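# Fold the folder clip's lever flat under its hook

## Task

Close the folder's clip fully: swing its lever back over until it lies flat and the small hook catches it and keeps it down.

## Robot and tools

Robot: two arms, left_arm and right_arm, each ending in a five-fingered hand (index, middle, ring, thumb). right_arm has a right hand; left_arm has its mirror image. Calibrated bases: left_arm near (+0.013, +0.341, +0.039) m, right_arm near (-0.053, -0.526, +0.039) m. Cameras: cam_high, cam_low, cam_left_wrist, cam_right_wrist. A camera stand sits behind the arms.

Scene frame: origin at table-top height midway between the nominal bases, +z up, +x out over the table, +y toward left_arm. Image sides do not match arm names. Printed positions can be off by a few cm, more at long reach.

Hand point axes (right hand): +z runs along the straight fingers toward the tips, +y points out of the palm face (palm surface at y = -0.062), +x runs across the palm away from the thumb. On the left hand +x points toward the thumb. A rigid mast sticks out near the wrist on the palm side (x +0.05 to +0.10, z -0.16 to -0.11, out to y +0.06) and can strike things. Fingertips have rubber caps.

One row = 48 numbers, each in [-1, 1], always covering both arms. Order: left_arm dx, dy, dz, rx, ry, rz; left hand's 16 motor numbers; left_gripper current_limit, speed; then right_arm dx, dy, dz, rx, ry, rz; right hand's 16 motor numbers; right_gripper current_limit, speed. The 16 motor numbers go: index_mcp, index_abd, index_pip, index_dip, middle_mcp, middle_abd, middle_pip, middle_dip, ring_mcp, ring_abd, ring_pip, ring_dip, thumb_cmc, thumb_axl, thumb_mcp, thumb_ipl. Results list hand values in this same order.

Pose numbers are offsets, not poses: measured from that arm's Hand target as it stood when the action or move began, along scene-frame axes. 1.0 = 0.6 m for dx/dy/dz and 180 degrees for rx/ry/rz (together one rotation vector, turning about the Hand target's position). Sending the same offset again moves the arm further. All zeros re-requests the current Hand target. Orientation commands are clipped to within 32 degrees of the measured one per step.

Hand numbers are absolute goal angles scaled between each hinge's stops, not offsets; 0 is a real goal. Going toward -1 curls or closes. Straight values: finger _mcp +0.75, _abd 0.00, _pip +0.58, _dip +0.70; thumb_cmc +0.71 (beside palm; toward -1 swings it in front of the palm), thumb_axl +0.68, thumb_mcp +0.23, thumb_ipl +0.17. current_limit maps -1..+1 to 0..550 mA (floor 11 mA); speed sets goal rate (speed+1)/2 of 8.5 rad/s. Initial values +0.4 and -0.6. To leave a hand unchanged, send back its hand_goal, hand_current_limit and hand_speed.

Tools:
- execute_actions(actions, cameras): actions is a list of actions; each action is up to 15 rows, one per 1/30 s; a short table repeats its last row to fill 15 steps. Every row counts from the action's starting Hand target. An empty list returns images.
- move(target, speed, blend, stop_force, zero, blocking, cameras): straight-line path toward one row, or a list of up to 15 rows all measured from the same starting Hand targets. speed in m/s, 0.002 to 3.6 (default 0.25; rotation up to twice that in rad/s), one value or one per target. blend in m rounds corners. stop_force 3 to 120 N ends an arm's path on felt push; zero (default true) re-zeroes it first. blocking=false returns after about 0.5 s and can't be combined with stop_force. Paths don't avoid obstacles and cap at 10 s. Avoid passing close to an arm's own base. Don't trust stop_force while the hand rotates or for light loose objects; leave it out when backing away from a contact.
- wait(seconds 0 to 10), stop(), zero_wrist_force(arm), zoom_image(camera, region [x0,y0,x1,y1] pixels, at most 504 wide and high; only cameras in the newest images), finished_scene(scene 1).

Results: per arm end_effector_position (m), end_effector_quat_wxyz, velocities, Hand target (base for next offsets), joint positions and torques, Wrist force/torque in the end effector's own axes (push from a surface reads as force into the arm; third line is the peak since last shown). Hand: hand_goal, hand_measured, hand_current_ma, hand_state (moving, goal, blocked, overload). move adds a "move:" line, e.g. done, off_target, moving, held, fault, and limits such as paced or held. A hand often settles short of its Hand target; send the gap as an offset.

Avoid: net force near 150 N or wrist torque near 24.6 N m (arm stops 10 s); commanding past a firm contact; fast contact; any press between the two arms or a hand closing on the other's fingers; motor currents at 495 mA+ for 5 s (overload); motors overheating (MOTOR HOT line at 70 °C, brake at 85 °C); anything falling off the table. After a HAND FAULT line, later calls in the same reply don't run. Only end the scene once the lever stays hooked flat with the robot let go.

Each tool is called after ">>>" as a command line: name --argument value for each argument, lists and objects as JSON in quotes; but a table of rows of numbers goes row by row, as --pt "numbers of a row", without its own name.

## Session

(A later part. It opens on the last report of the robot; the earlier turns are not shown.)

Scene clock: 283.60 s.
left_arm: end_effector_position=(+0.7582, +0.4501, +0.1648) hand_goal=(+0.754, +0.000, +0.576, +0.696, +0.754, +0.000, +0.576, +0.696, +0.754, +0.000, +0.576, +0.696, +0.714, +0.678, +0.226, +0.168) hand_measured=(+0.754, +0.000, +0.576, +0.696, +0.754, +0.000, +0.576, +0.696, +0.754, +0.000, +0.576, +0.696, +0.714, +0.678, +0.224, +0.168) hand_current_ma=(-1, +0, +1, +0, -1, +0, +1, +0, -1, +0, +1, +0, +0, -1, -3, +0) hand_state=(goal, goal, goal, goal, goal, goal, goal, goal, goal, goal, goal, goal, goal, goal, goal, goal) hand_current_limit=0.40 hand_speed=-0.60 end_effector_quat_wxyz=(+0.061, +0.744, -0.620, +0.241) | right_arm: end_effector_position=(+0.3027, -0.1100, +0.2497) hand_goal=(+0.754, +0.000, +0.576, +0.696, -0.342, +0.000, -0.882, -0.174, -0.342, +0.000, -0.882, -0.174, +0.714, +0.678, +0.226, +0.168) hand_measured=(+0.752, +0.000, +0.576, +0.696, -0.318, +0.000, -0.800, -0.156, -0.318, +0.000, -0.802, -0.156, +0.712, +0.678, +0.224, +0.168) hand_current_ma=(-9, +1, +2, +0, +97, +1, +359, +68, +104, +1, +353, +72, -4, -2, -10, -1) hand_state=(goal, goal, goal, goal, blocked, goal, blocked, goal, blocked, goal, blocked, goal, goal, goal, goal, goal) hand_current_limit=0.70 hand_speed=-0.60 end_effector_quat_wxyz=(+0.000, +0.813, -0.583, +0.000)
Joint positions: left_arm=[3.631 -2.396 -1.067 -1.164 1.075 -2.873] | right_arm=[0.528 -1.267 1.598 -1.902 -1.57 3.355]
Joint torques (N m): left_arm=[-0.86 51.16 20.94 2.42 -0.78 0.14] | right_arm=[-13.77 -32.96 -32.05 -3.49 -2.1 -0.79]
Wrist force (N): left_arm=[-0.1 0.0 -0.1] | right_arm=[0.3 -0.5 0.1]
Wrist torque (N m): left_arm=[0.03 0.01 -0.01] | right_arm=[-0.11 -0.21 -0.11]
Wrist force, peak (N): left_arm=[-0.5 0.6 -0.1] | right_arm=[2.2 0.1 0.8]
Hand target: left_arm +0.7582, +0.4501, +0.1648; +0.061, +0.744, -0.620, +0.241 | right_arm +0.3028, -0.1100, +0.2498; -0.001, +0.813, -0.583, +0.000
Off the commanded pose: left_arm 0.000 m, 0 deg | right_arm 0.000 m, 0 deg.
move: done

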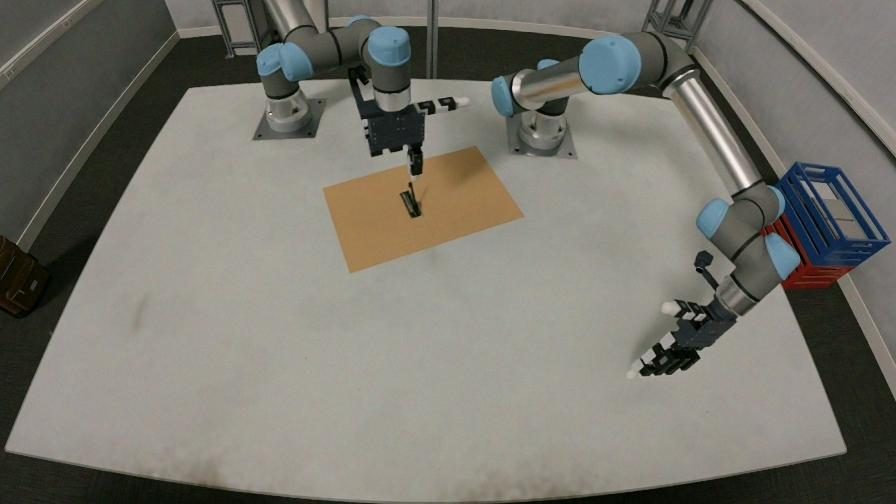

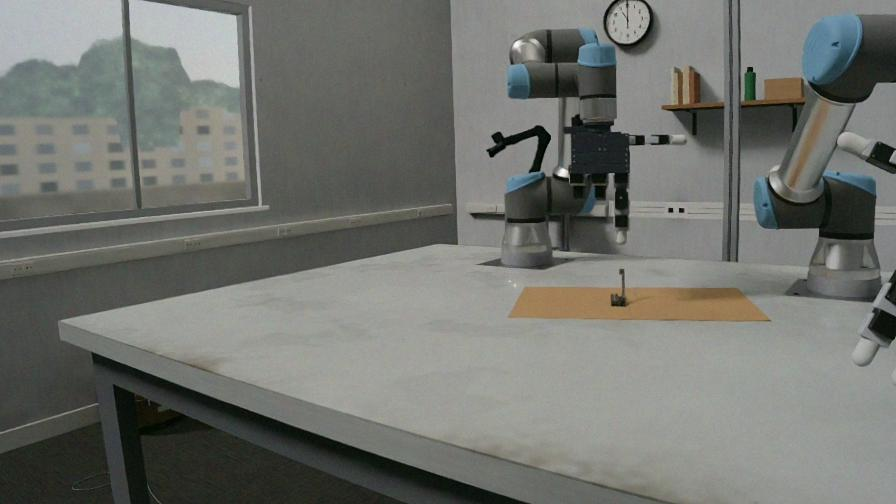

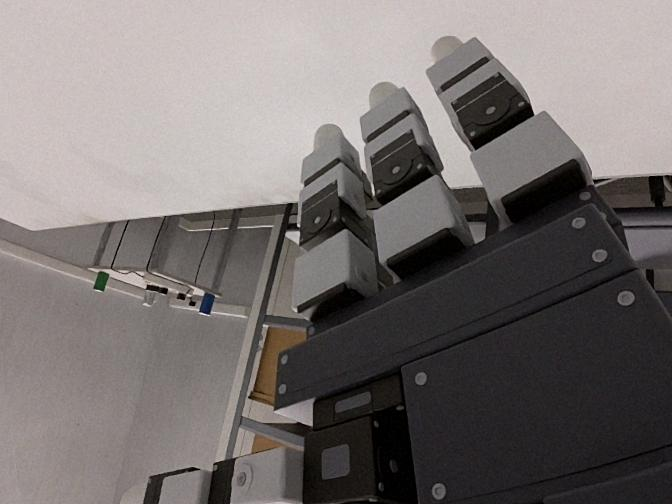

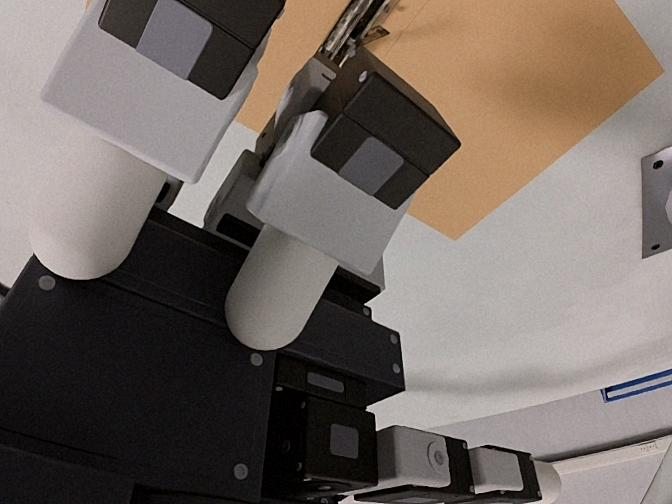

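>>> move --target '[0,0,0,0,0,0,0.754,0,0.576,0.696,0.754,0,0.576,0.696,0.754,0,0.576,0.696,0.714,0.678,0.226,0.168,0.4,-0.6,0.02,0.007,-0.03,0,0,0,0.754,0,0.576,0.696,0.754,-0.25,0.576,0.696,0.754,-0.25,0.576,0.696,0.714,0.678,0.226,0.168,0.7,-0.6]' --speed 0.15 --cameras '["all"]'

>>> zoom_image --camera "cam_right_wrist" --region '[250, 0, 450, 160]'

>>> zoom_image --camera "cam_high" --region '[350, 120, 470, 240]'

>>> zoom_image --camera "cam_low" --region '[560, 200, 680, 320]'

Scene clock: 311.70 s.
left_arm: end_effector_position=(+0.7582, +0.4501, +0.1648) hand_goal=(+0.754, +0.000, +0.576, +0.696, +0.754, +0.000, +0.576, +0.696, +0.754, +0.000, +0.576, +0.696, +0.714, +0.678, +0.226, +0.168) hand_measured=(+0.754, +0.000, +0.576, +0.696, +0.754, +0.000, +0.576, +0.696, +0.754, +0.000, +0.576, +0.696, +0.714, +0.678, +0.224, +0.168) hand_current_ma=(-1, +0, +1, +0, -1, +0, +1, +0, -1, +0, +1, +0, +0, -1, -3, +0) hand_state=(goal, goal, goal, goal, goal, goal, goal, goal, goal, goal, goal, goal, goal, goal, goal, goal) hand_current_limit=0.40 hand_speed=-0.60 end_effector_quat_wxyz=(+0.061, +0.744, -0.620, +0.241) | right_arm: end_effector_position=(+0.3148, -0.1058, +0.2318) hand_goal=(+0.754, +0.000, +0.576, +0.696, +0.754, -0.250, +0.576, +0.696, +0.754, -0.250, +0.576, +0.696, +0.714, +0.678, +0.226, +0.168) hand_measured=(+0.752, +0.000, +0.576, +0.696, +0.752, -0.246, +0.572, +0.694, +0.750, -0.246, +0.572, +0.694, +0.712, +0.678, +0.224, +0.168) hand_current_ma=(-9, +1, +2, +0, -10, +11, -10, -7, -11, +12, -11, -9, -4, -2, -10, -1) hand_state=(goal, goal, goal, goal, goal, goal, goal, goal, goal, goal, goal, goal, goal, goal, goal, goal) hand_current_limit=0.70 hand_speed=-0.60 end_effector_quat_wxyz=(-0.001, +0.813, -0.583, +0.000)
Joint positions: left_arm=[3.631 -2.396 -1.067 -1.164 1.075 -2.873] | right_arm=[0.524 -1.227 1.591 -1.936 -1.57 3.351]
Joint torques (N m): left_arm=[-1.74 50.53 20.41 2.58 -0.82 0.04] | right_arm=[6.42 -46.36 -12.86 -0.07 -1.74 0.02]
Wrist force (N): left_arm=[-0.2 -0.2 -0.2] | right_arm=[0.4 -0.5 0.3]
Wrist torque (N m): left_arm=[0.00 0.03 -0.02] | right_arm=[-0.22 -0.24 -0.01]
Wrist force, peak (N): left_arm=[-0.6 0.3 -0.1] | right_arm=[0.3 -0.7 0.5]
Hand target: left_arm +0.7582, +0.4501, +0.1648; +0.061, +0.744, -0.620, +0.241 | right_arm +0.3148, -0.1058, +0.2318; -0.001, +0.813, -0.583, +0.000
Off the commanded pose: left_arm 0.000 m, 0 deg | right_arm 0.000 m, 0 deg.
move: done

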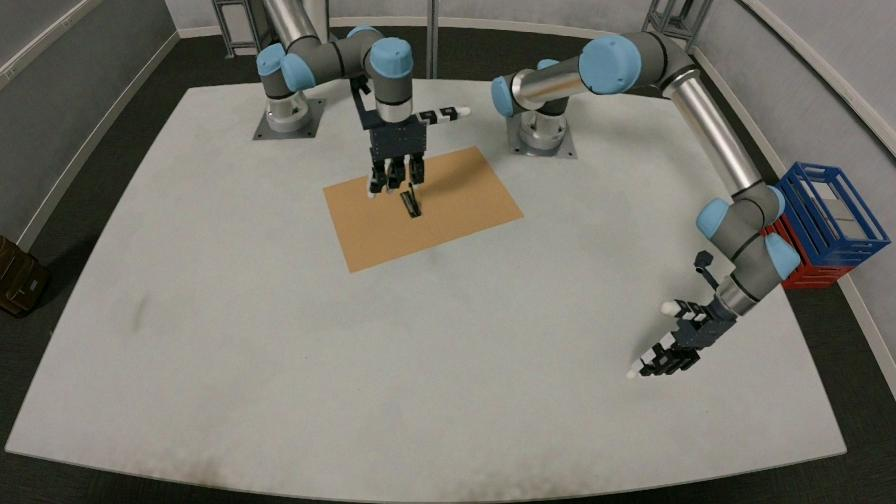

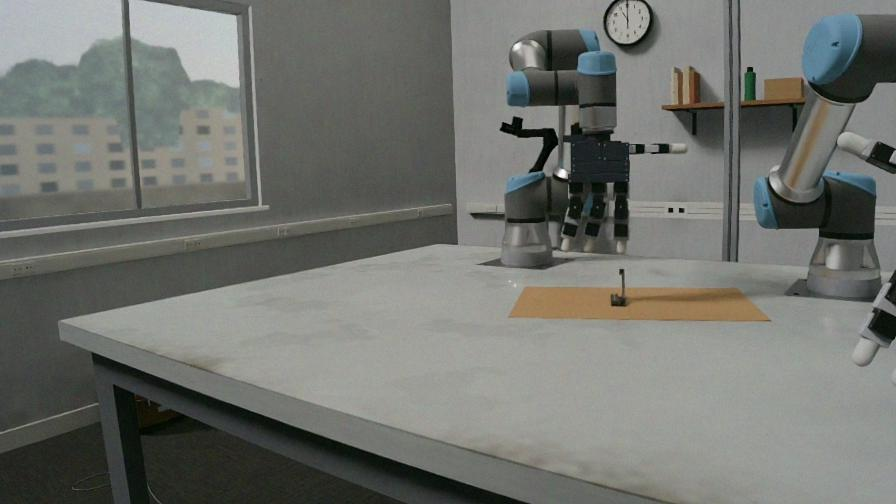

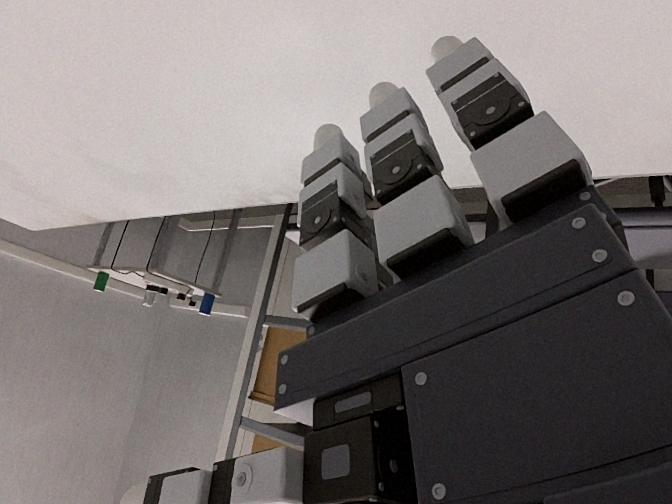

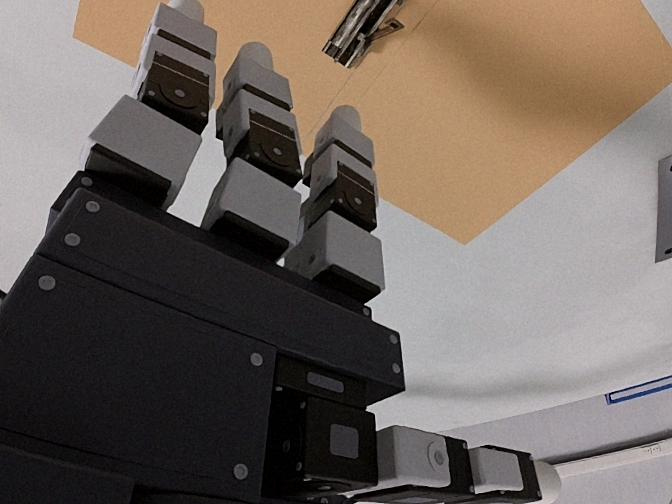

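Scaled by 2.520 from the camera's 672x504 image, which has a finer 960x720 frame.

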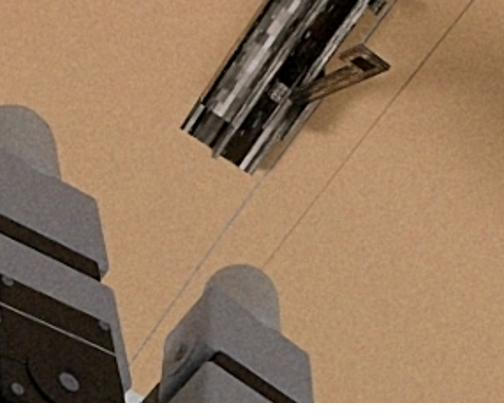

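Scaled by 4.200 from the camera's 896x504 image, which has a finer 1280x720 frame.

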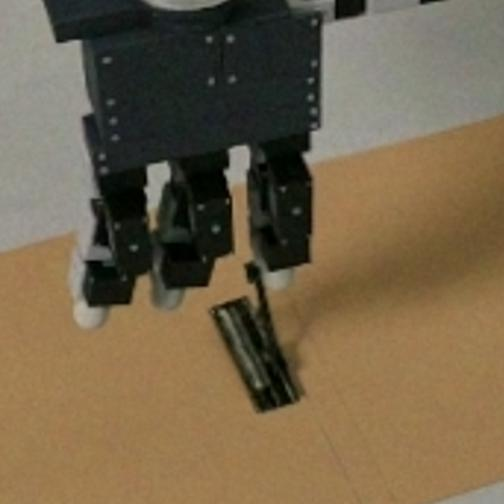

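Scaled by 4.200 from the camera's 896x504 image, which has a finer 1280x720 frame.

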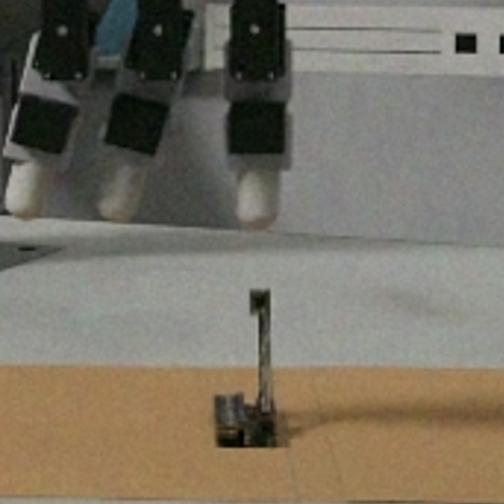

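>>> zoom_image --camera "cam_high" --region '[395, 165, 435, 225]'

>>> zoom_image --camera "cam_right_wrist" --region '[310, 0, 420, 80]'

Scaled by 8.400 from the camera's 896x504 image, which has a finer 1280x720 frame.

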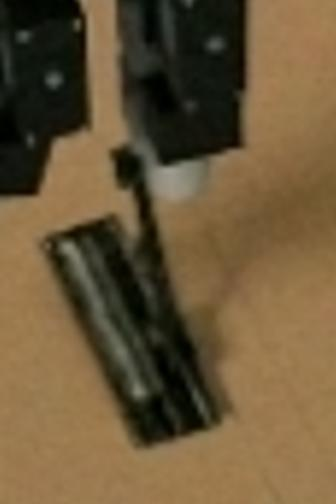

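Scaled by 4.582 from the camera's 672x504 image, which has a finer 960x720 frame.

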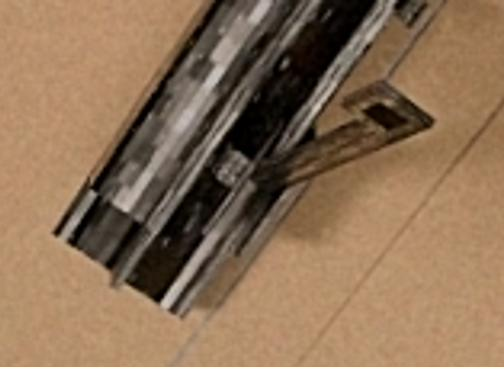

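>>> move --target '[0,0,0,0,0,0,0.754,0,0.576,0.696,0.754,0,0.576,0.696,0.754,0,0.576,0.696,0.714,0.678,0.226,0.168,0.4,-0.6,-0.085,-0.110,0,0,0,0,0.754,0,0.576,0.696,0.754,-0.25,0.576,0.696,0.754,-0.25,0.576,0.696,0.714,0.678,0.226,0.168,0.7,-0.6]' --speed 0.2 --cameras '["cam_right_wrist"]'

>>> zoom_image --camera "cam_right_wrist" --region '[350, 10, 480, 120]'

Scene clock: 358.60 s.
left_arm: end_effector_position=(+0.7582, +0.4501, +0.1648) hand_goal=(+0.754, +0.000, +0.576, +0.696, +0.754, +0.000, +0.576, +0.696, +0.754, +0.000, +0.576, +0.696, +0.714, +0.678, +0.226, +0.168) hand_measured=(+0.754, +0.000, +0.576, +0.696, +0.754, +0.000, +0.576, +0.696, +0.754, +0.000, +0.576, +0.696, +0.714, +0.678, +0.224, +0.168) hand_current_ma=(-1, +0, +1, +0, -1, +0, +1, +0, -1, +0, +1, +0, +0, -1, -3, +0) hand_state=(goal, goal, goal, goal, goal, goal, goal, goal, goal, goal, goal, goal, goal, goal, goal, goal) hand_current_limit=0.40 hand_speed=-0.60 end_effector_quat_wxyz=(+0.061, +0.744, -0.620, +0.241) | right_arm: end_effector_position=(+0.2639, -0.1718, +0.2318) hand_goal=(+0.754, +0.000, +0.576, +0.696, +0.754, -0.250, +0.576, +0.696, +0.754, -0.250, +0.576, +0.696, +0.714, +0.678, +0.226, +0.168) hand_measured=(+0.752, +0.000, +0.576, +0.696, +0.752, -0.246, +0.574, +0.694, +0.752, -0.246, +0.574, +0.694, +0.712, +0.678, +0.224, +0.168) hand_current_ma=(-8, +1, +2, +0, -8, +11, -8, -7, -9, +12, -9, -9, -4, -2, -10, -1) hand_state=(goal, goal, goal, goal, goal, goal, goal, goal, goal, goal, goal, goal, goal, goal, goal, goal) hand_current_limit=0.70 hand_speed=-0.60 end_effector_quat_wxyz=(-0.001, +0.813, -0.583, +0.000)
Joint positions: left_arm=[3.631 -2.396 -1.067 -1.164 1.075 -2.873] | right_arm=[0.466 -1.412 1.831 -1.99 -1.57 3.293]
Joint torques (N m): left_arm=[-1.15 51.35 21.48 2.7 -0.85 0.25] | right_arm=[15.25 -36.73 -12.75 -0.14 2.73 0.7]
Wrist force (N): left_arm=[-0.3 0.2 0.1] | right_arm=[0.6 -0.5 0.2]
Wrist torque (N m): left_arm=[0.02 0.05 -0.04] | right_arm=[-0.19 -0.23 -0.12]
Wrist force, peak (N): left_arm=[-0.1 0.7 0.0] | right_arm=[-0.9 -2.0 0.2]
Hand target: left_arm +0.7582, +0.4501, +0.1648; +0.061, +0.744, -0.620, +0.241 | right_arm +0.2638, -0.1718, +0.2318; -0.001, +0.813, -0.583, +0.000
Off the commanded pose: left_arm 0.000 m, 0 deg | right_arm 0.000 m, 0 deg.
move: done
Images, in order (width x height): cam_right_wrist 672x504.

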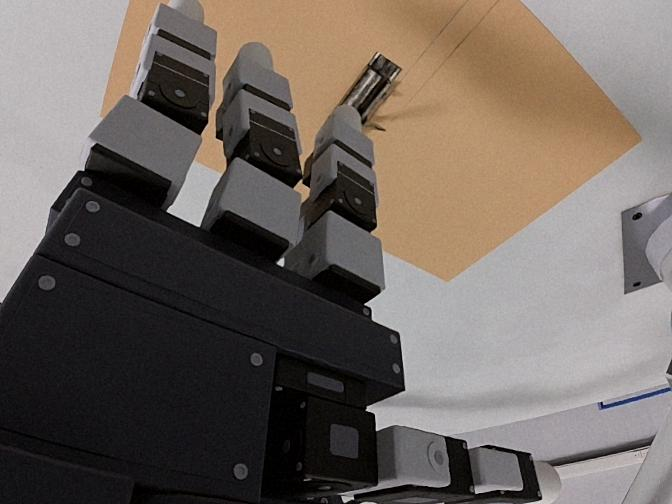

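Scaled by 3.877 from the camera's 672x504 image, which has a finer 960x720 frame.

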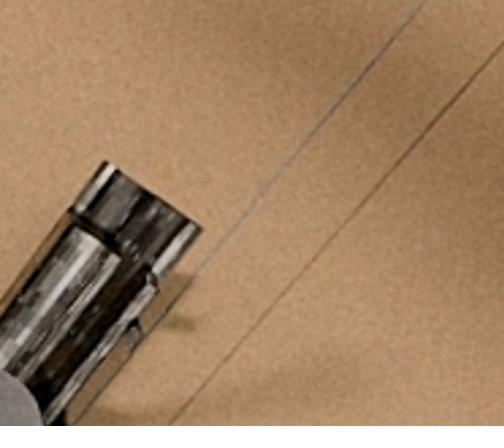

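>>> move --pt "0 0 0 0 0 0 0.754 0 0.576 0.696 0.754 0 0.576 0.696 0.754 0 0.576 0.696 0.714 0.678 0.226 0.168 0.4 -0.6 0.055 0.103 0.01 0 0 0 0.754 0 0.576 0.696 0.754 -0.25 0.576 0.696 0.754 -0.25 0.576 0.696 0.714 0.678 0.226 0.168 0.7 -0.6" --pt "0 0 0 0 0 0 0.754 0 0.576 0.696 0.754 0 0.576 0.696 0.754 0 0.576 0.696 0.714 0.678 0.226 0.168 0.4 -0.6 0.045 0.103 -0.053 0 0 0 0.754 0 0.576 0.696 0.754 -0.25 0.576 0.696 0.754 -0.25 0.576 0.696 0.714 0.678 0.226 0.168 0.7 -0.6" --speed 0.15 --blend 0.01 --cameras '["all"]'

>>> zoom_image --camera "cam_high" --region '[380, 145, 450, 225]'

>>> zoom_image --camera "cam_low" --region '[580, 230, 670, 320]'

>>> zoom_image --camera "cam_right_wrist" --region '[290, 0, 430, 130]'

Scene clock: 372.47 s.
left_arm: end_effector_position=(+0.7582, +0.4501, +0.1648) hand_goal=(+0.754, +0.000, +0.576, +0.696, +0.754, +0.000, +0.576, +0.696, +0.754, +0.000, +0.576, +0.696, +0.714, +0.678, +0.226, +0.168) hand_measured=(+0.754, +0.000, +0.576, +0.696, +0.754, +0.000, +0.576, +0.696, +0.754, +0.000, +0.576, +0.696, +0.714, +0.678, +0.224, +0.168) hand_current_ma=(-1, +0, +1, +0, -1, +0, +1, +0, -1, +0, +1, +0, +0, -1, -3, +0) hand_state=(goal, goal, goal, goal, goal, goal, goal, goal, goal, goal, goal, goal, goal, goal, goal, goal) hand_current_limit=0.40 hand_speed=-0.60 end_effector_quat_wxyz=(+0.061, +0.744, -0.620, +0.241) | right_arm: end_effector_position=(+0.2907, -0.1099, +0.1999) hand_goal=(+0.754, +0.000, +0.576, +0.696, +0.754, -0.250, +0.576, +0.696, +0.754, -0.250, +0.576, +0.696, +0.714, +0.678, +0.226, +0.168) hand_measured=(+0.752, +0.000, +0.576, +0.696, +0.752, -0.246, +0.574, +0.694, +0.752, -0.246, +0.574, +0.694, +0.712, +0.678, +0.224, +0.168) hand_current_ma=(-7, +1, +2, +0, -7, +11, -8, -7, -7, +12, -9, -9, -3, -2, -10, -1) hand_state=(goal, goal, goal, goal, goal, goal, goal, goal, goal, goal, goal, goal, goal, goal, goal, goal) hand_current_limit=0.70 hand_speed=-0.60 end_effector_quat_wxyz=(+0.000, +0.813, -0.583, +0.000)
Joint positions: left_arm=[3.631 -2.396 -1.067 -1.164 1.075 -2.873] | right_arm=[0.539 -1.241 1.7 -2.03 -1.571 3.366]
Joint torques (N m): left_arm=[-3.39 51.69 19.67 2.64 -0.91 0.31] | right_arm=[-1.88 -45.54 -20.65 -2.9 1.36 -0.93]
Wrist force (N): left_arm=[-0.2 0.1 -0.3] | right_arm=[0.9 -0.6 0.3]
Wrist torque (N m): left_arm=[0.04 0.02 -0.02] | right_arm=[-0.24 -0.28 -0.08]
Wrist force, peak (N): left_arm=[-0.6 0.4 0.2] | right_arm=[0.6 -0.4 1.9]
Hand target: left_arm +0.7582, +0.4501, +0.1648; +0.061, +0.744, -0.620, +0.241 | right_arm +0.2908, -0.1100, +0.2000; -0.001, +0.813, -0.583, +0.000
Off the commanded pose: left_arm 0.000 m, 0 deg | right_arm 0.000 m, 0 deg.
move: done

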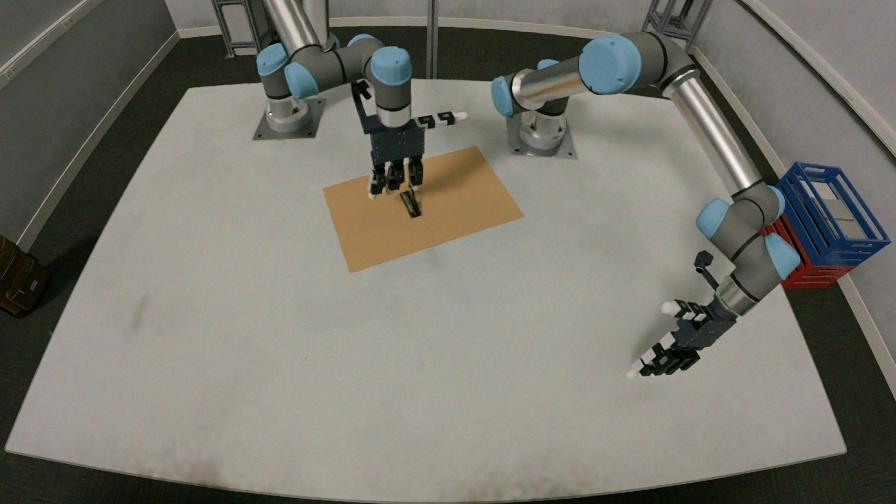

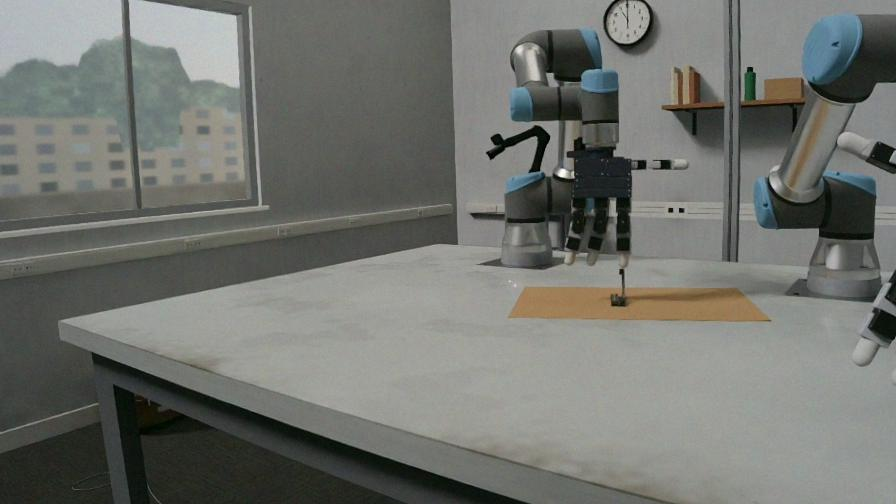

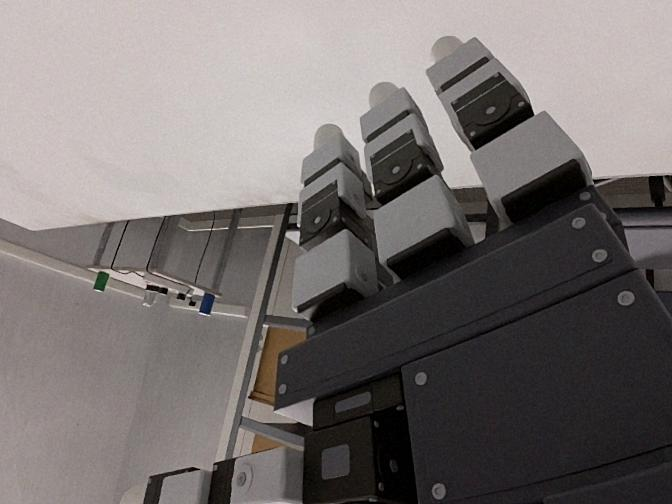

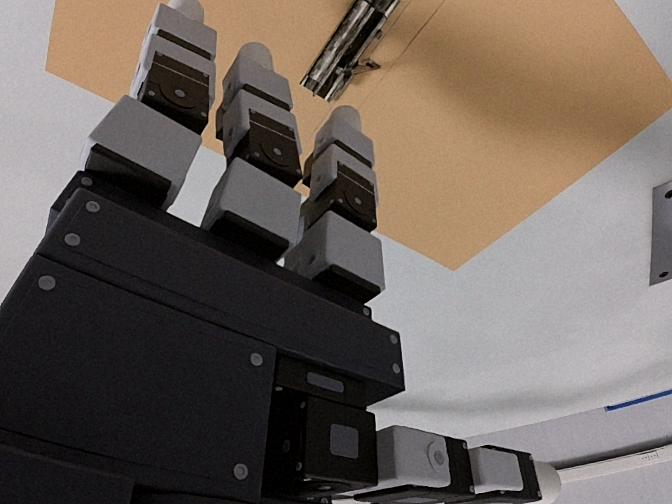

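Scaled by 6.300 from the camera's 896x504 image, which has a finer 1280x720 frame.

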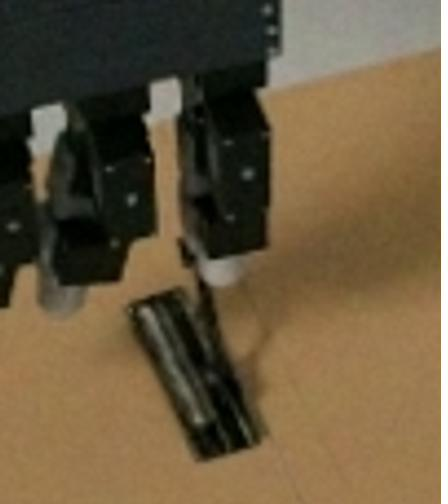

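Scaled by 5.600 from the camera's 896x504 image, which has a finer 1280x720 frame.

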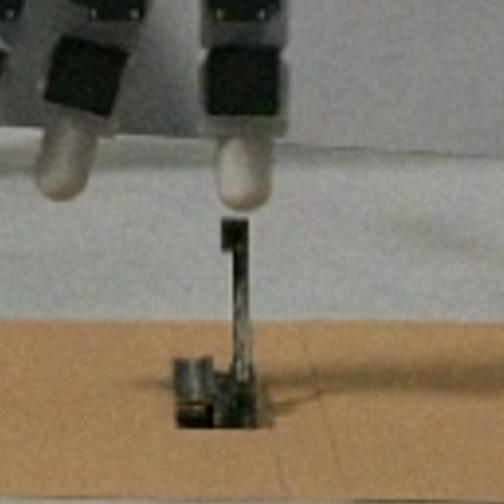

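Scaled by 3.600 from the camera's 672x504 image, which has a finer 960x720 frame.

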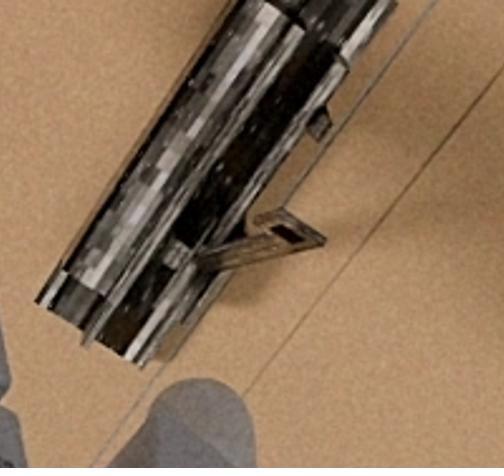

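>>> move --pt "0 0 0 0 0 0 0.754 0 0.576 0.696 0.754 0 0.576 0.696 0.754 0 0.576 0.696 0.714 0.678 0.226 0.168 0.4 -0.6 -0.0354 -0.0118 -0.028 0 0 0 0.754 0 0.576 0.696 0.754 -0.25 0.576 0.696 0.754 -0.25 0.576 0.696 0.714 0.678 0.226 0.168 0.7 -0.6" --pt "0 0 0 0 0 0 0.754 0 0.576 0.696 0.754 0 0.576 0.696 0.754 0 0.576 0.696 0.714 0.678 0.226 0.168 0.4 -0.6 -0.0514 -0.0172 -0.0375 0 0 0 0.754 0 0.576 0.696 0.754 -0.25 0.576 0.696 0.754 -0.25 0.576 0.696 0.714 0.678 0.226 0.168 0.7 -0.6" --speed '[0.08, 0.03]' --stop_force 12 --cameras '["cam_high", "cam_low", "cam_right_wrist"]'

>>> zoom_image --camera "cam_high" --region '[380, 145, 450, 225]'

>>> zoom_image --camera "cam_low" --region '[580, 230, 670, 320]'

>>> zoom_image --camera "cam_right_wrist" --region '[290, 0, 430, 130]'

Scene clock: 406.53 s.
left_arm: end_effector_position=(+0.7582, +0.4501, +0.1648) hand_goal=(+0.754, +0.000, +0.576, +0.696, +0.754, +0.000, +0.576, +0.696, +0.754, +0.000, +0.576, +0.696, +0.714, +0.678, +0.226, +0.168) hand_measured=(+0.754, +0.000, +0.576, +0.696, +0.754, +0.000, +0.576, +0.696, +0.754, +0.000, +0.576, +0.696, +0.714, +0.678, +0.224, +0.168) hand_current_ma=(-1, +0, +1, +0, -1, +0, +1, +0, -1, +0, +1, +0, +0, -1, -3, +0) hand_state=(goal, goal, goal, goal, goal, goal, goal, goal, goal, goal, goal, goal, goal, goal, goal, goal) hand_current_limit=0.40 hand_speed=-0.60 end_effector_quat_wxyz=(+0.061, +0.744, -0.620, +0.241) | right_arm: end_effector_position=(+0.2599, -0.1203, +0.1775) hand_goal=(+0.754, +0.000, +0.576, +0.696, +0.754, -0.250, +0.576, +0.696, +0.754, -0.250, +0.576, +0.696, +0.714, +0.678, +0.226, +0.168) hand_measured=(+0.760, +0.000, +0.580, +0.696, +0.752, -0.246, +0.574, +0.694, +0.752, -0.246, +0.574, +0.694, +0.712, +0.678, +0.224, +0.168) hand_current_ma=(+26, -3, +17, +3, -7, +11, -8, -7, -7, +12, -9, -9, -3, -2, -10, -1) hand_state=(goal, goal, goal, goal, goal, goal, goal, goal, goal, goal, goal, goal, goal, goal, goal, goal) hand_current_limit=0.70 hand_speed=-0.60 end_effector_quat_wxyz=(-0.001, +0.813, -0.583, +0.000)
Joint positions: left_arm=[3.631 -2.396 -1.067 -1.164 1.075 -2.873] | right_arm=[0.552 -1.279 1.817 -2.11 -1.57 3.379]
Joint torques (N m): left_arm=[-2.59 51.62 19.97 2.77 -1.07 0.26] | right_arm=[-10.42 -22.27 -28.79 0.13 -0.56 -0.83]
Wrist force (N): left_arm=[-0.3 0.2 0.0] | right_arm=[0.6 -0.5 -0.3]
Wrist torque (N m): left_arm=[0.03 0.05 -0.04] | right_arm=[-0.14 -0.28 -0.11]
Wrist force, peak (N): left_arm=[-0.6 0.3 0.0] | right_arm=[0.7 -1.4 -0.3]
Hand target: left_arm +0.7582, +0.4501, +0.1648; +0.061, +0.744, -0.620, +0.241 | right_arm +0.2600, -0.1203, +0.1775; -0.001, +0.813, -0.583, +0.000
Off the commanded pose: left_arm 0.000 m, 0 deg | right_arm 0.000 m, 0 deg.
move: done
Images, in order (width x height): cam_high 896x504, cam_low 896x504, cam_right_wrist 672x504.

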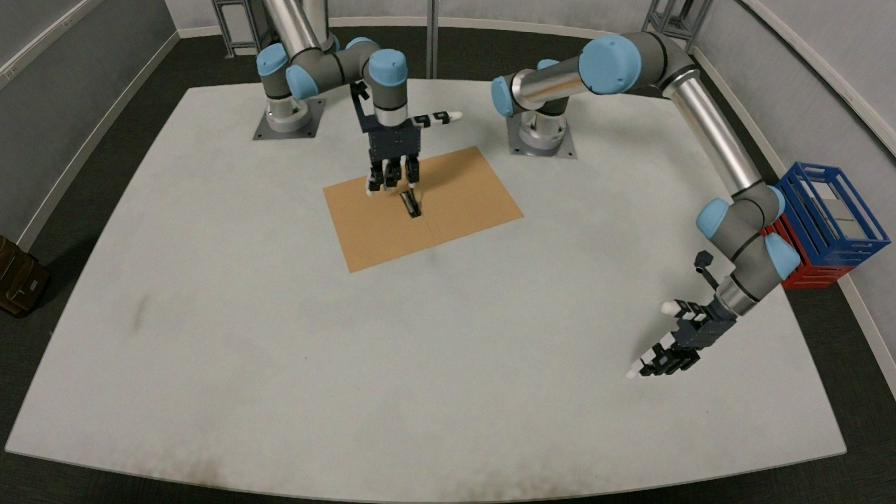

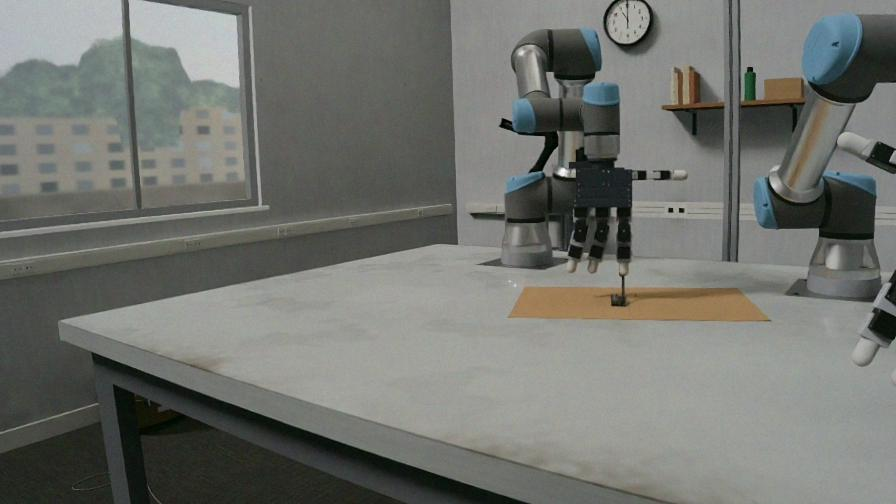

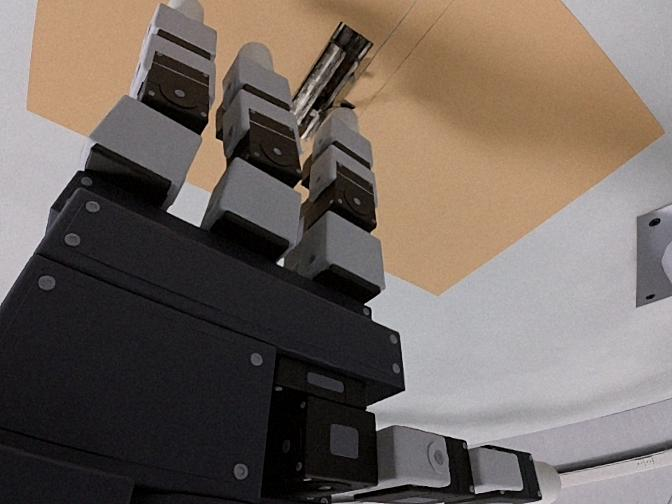

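Scaled by 6.300 from the camera's 896x504 image, which has a finer 1280x720 frame.

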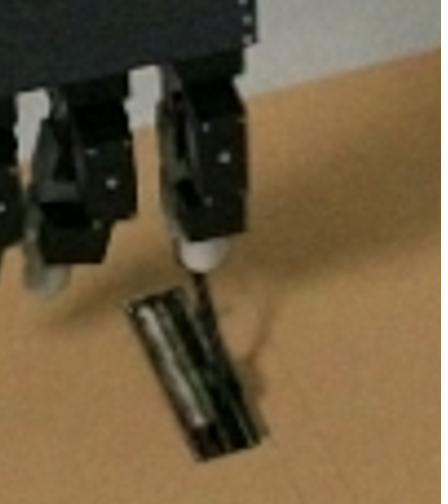

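Scaled by 5.600 from the camera's 896x504 image, which has a finer 1280x720 frame.

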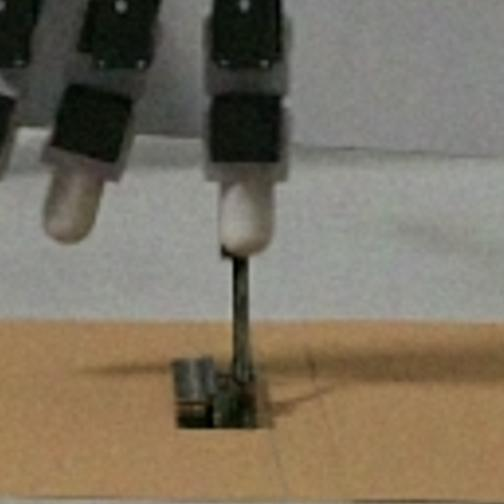

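Scaled by 3.600 from the camera's 672x504 image, which has a finer 960x720 frame.

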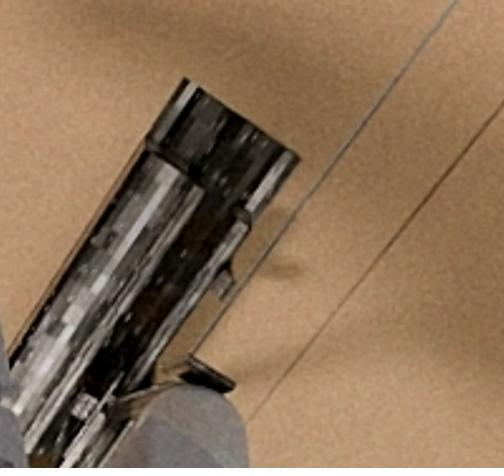

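>>> move --pt "0 0 0 0 0 0 0.754 0 0.576 0.696 0.754 0 0.576 0.696 0.754 0 0.576 0.696 0.714 0.678 0.226 0.168 0.4 -0.6 -0.0167 -0.0056 -0.0167 0 0 0 0.754 0 0.576 0.696 0.754 -0.25 0.576 0.696 0.754 -0.25 0.576 0.696 0.714 0.678 0.226 0.168 0.7 -0.6" --pt "0 0 0 0 0 0 0.754 0 0.576 0.696 0.754 0 0.576 0.696 0.754 0 0.576 0.696 0.714 0.678 0.226 0.168 0.4 -0.6 -0.0289 -0.0096 -0.0373 0 0 0 0.754 0 0.576 0.696 0.754 -0.25 0.576 0.696 0.754 -0.25 0.576 0.696 0.714 0.678 0.226 0.168 0.7 -0.6" --speed 0.03 --stop_force 15 --zero false --cameras '["cam_high", "cam_low", "cam_right_wrist"]'

>>> zoom_image --camera "cam_high" --region '[380, 145, 450, 225]'

>>> zoom_image --camera "cam_low" --region '[580, 230, 670, 320]'

>>> zoom_image --camera "cam_right_wrist" --region '[290, 0, 430, 130]'

Scene clock: 420.07 s.
left_arm: end_effector_position=(+0.7582, +0.4501, +0.1648) hand_goal=(+0.754, +0.000, +0.576, +0.696, +0.754, +0.000, +0.576, +0.696, +0.754, +0.000, +0.576, +0.696, +0.714, +0.678, +0.226, +0.168) hand_measured=(+0.754, +0.000, +0.576, +0.696, +0.754, +0.000, +0.576, +0.696, +0.754, +0.000, +0.576, +0.696, +0.714, +0.678, +0.224, +0.168) hand_current_ma=(-1, +0, +1, +0, -1, +0, +1, +0, -1, +0, +1, +0, +0, -1, -3, +0) hand_state=(goal, goal, goal, goal, goal, goal, goal, goal, goal, goal, goal, goal, goal, goal, goal, goal) hand_current_limit=0.40 hand_speed=-0.60 end_effector_quat_wxyz=(+0.061, +0.744, -0.620, +0.241) | right_arm: end_effector_position=(+0.2426, -0.1260, +0.1550) hand_goal=(+0.754, +0.000, +0.576, +0.696, +0.754, -0.250, +0.576, +0.696, +0.754, -0.250, +0.576, +0.696, +0.714, +0.678, +0.226, +0.168) hand_measured=(+0.766, -0.008, +0.584, +0.698, +0.752, -0.246, +0.574, +0.694, +0.752, -0.246, +0.574, +0.694, +0.712, +0.678, +0.224, +0.168) hand_current_ma=(+48, -24, +27, +5, -7, +11, -8, -7, -7, +12, -9, -9, -3, -2, -10, -1) hand_state=(goal, goal, goal, goal, goal, goal, goal, goal, goal, goal, goal, goal, goal, goal, goal, goal) hand_current_limit=0.70 hand_speed=-0.60 end_effector_quat_wxyz=(+0.000, +0.813, -0.583, +0.000)
Joint positions: left_arm=[3.631 -2.396 -1.067 -1.164 1.075 -2.873] | right_arm=[0.56 -1.283 1.891 -2.179 -1.57 3.387]
Joint torques (N m): left_arm=[-2.88 50.93 20.88 2.88 -0.88 0.43] | right_arm=[-3.65 -34.88 -26.95 0.15 -1.15 -0.63]
Wrist force (N): left_arm=[-0.3 0.4 -0.2] | right_arm=[1.0 -1.0 -1.4]
Wrist torque (N m): left_arm=[0.06 0.04 -0.04] | right_arm=[-0.01 -0.19 -0.03]
Wrist force, peak (N): left_arm=[-0.6 0.2 -0.3] | right_arm=[1.4 -1.2 -3.9]
Hand target: left_arm +0.7582, +0.4501, +0.1648; +0.061, +0.744, -0.620, +0.241 | right_arm +0.2426, -0.1260, +0.1551; -0.001, +0.813, -0.583, +0.000
Off the commanded pose: left_arm 0.000 m, 0 deg | right_arm 0.000 m, 0 deg.
move: done
Images, in order (width x height): cam_high 896x504, cam_low 896x504, cam_right_wrist 672x504.

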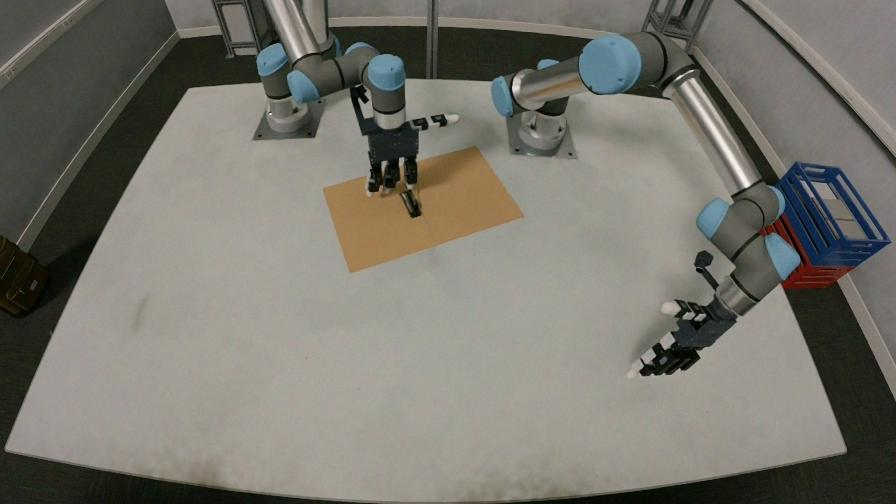

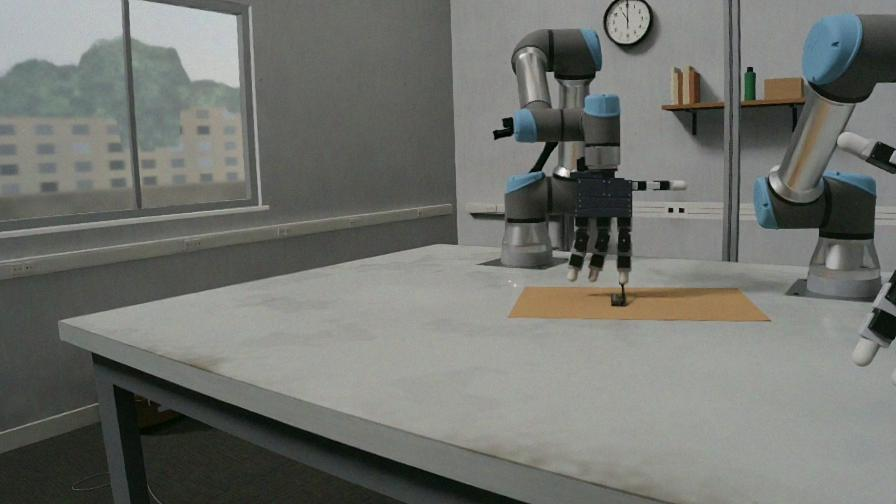

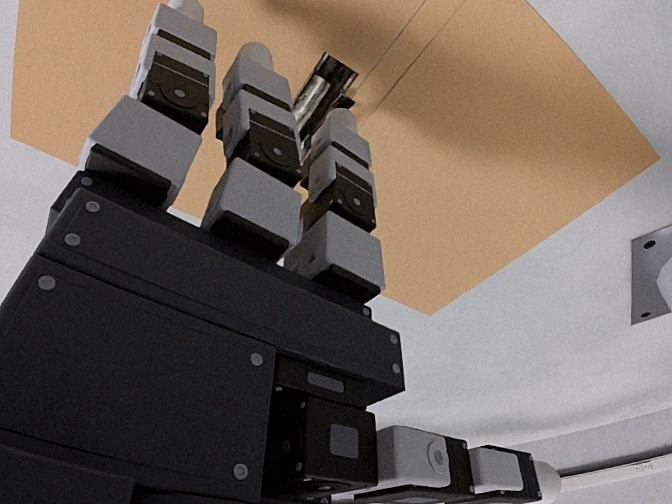

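Scaled by 6.300 from the camera's 896x504 image, which has a finer 1280x720 frame.

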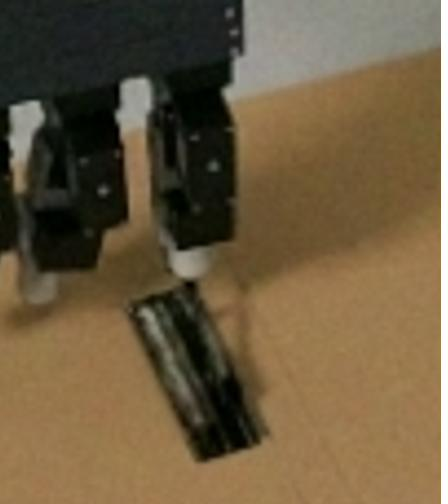

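Scaled by 5.600 from the camera's 896x504 image, which has a finer 1280x720 frame.

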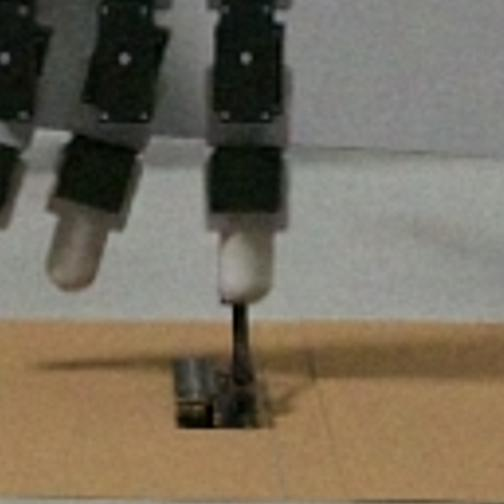

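Scaled by 3.600 from the camera's 672x504 image, which has a finer 960x720 frame.

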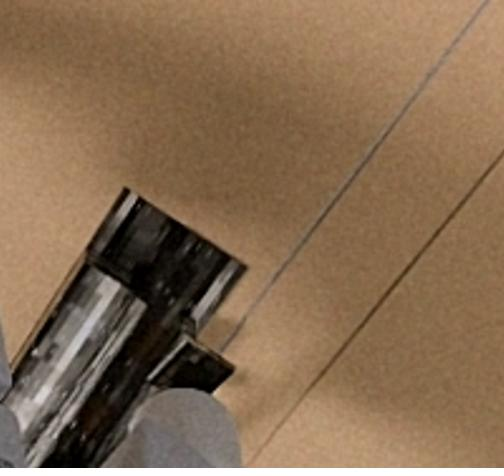

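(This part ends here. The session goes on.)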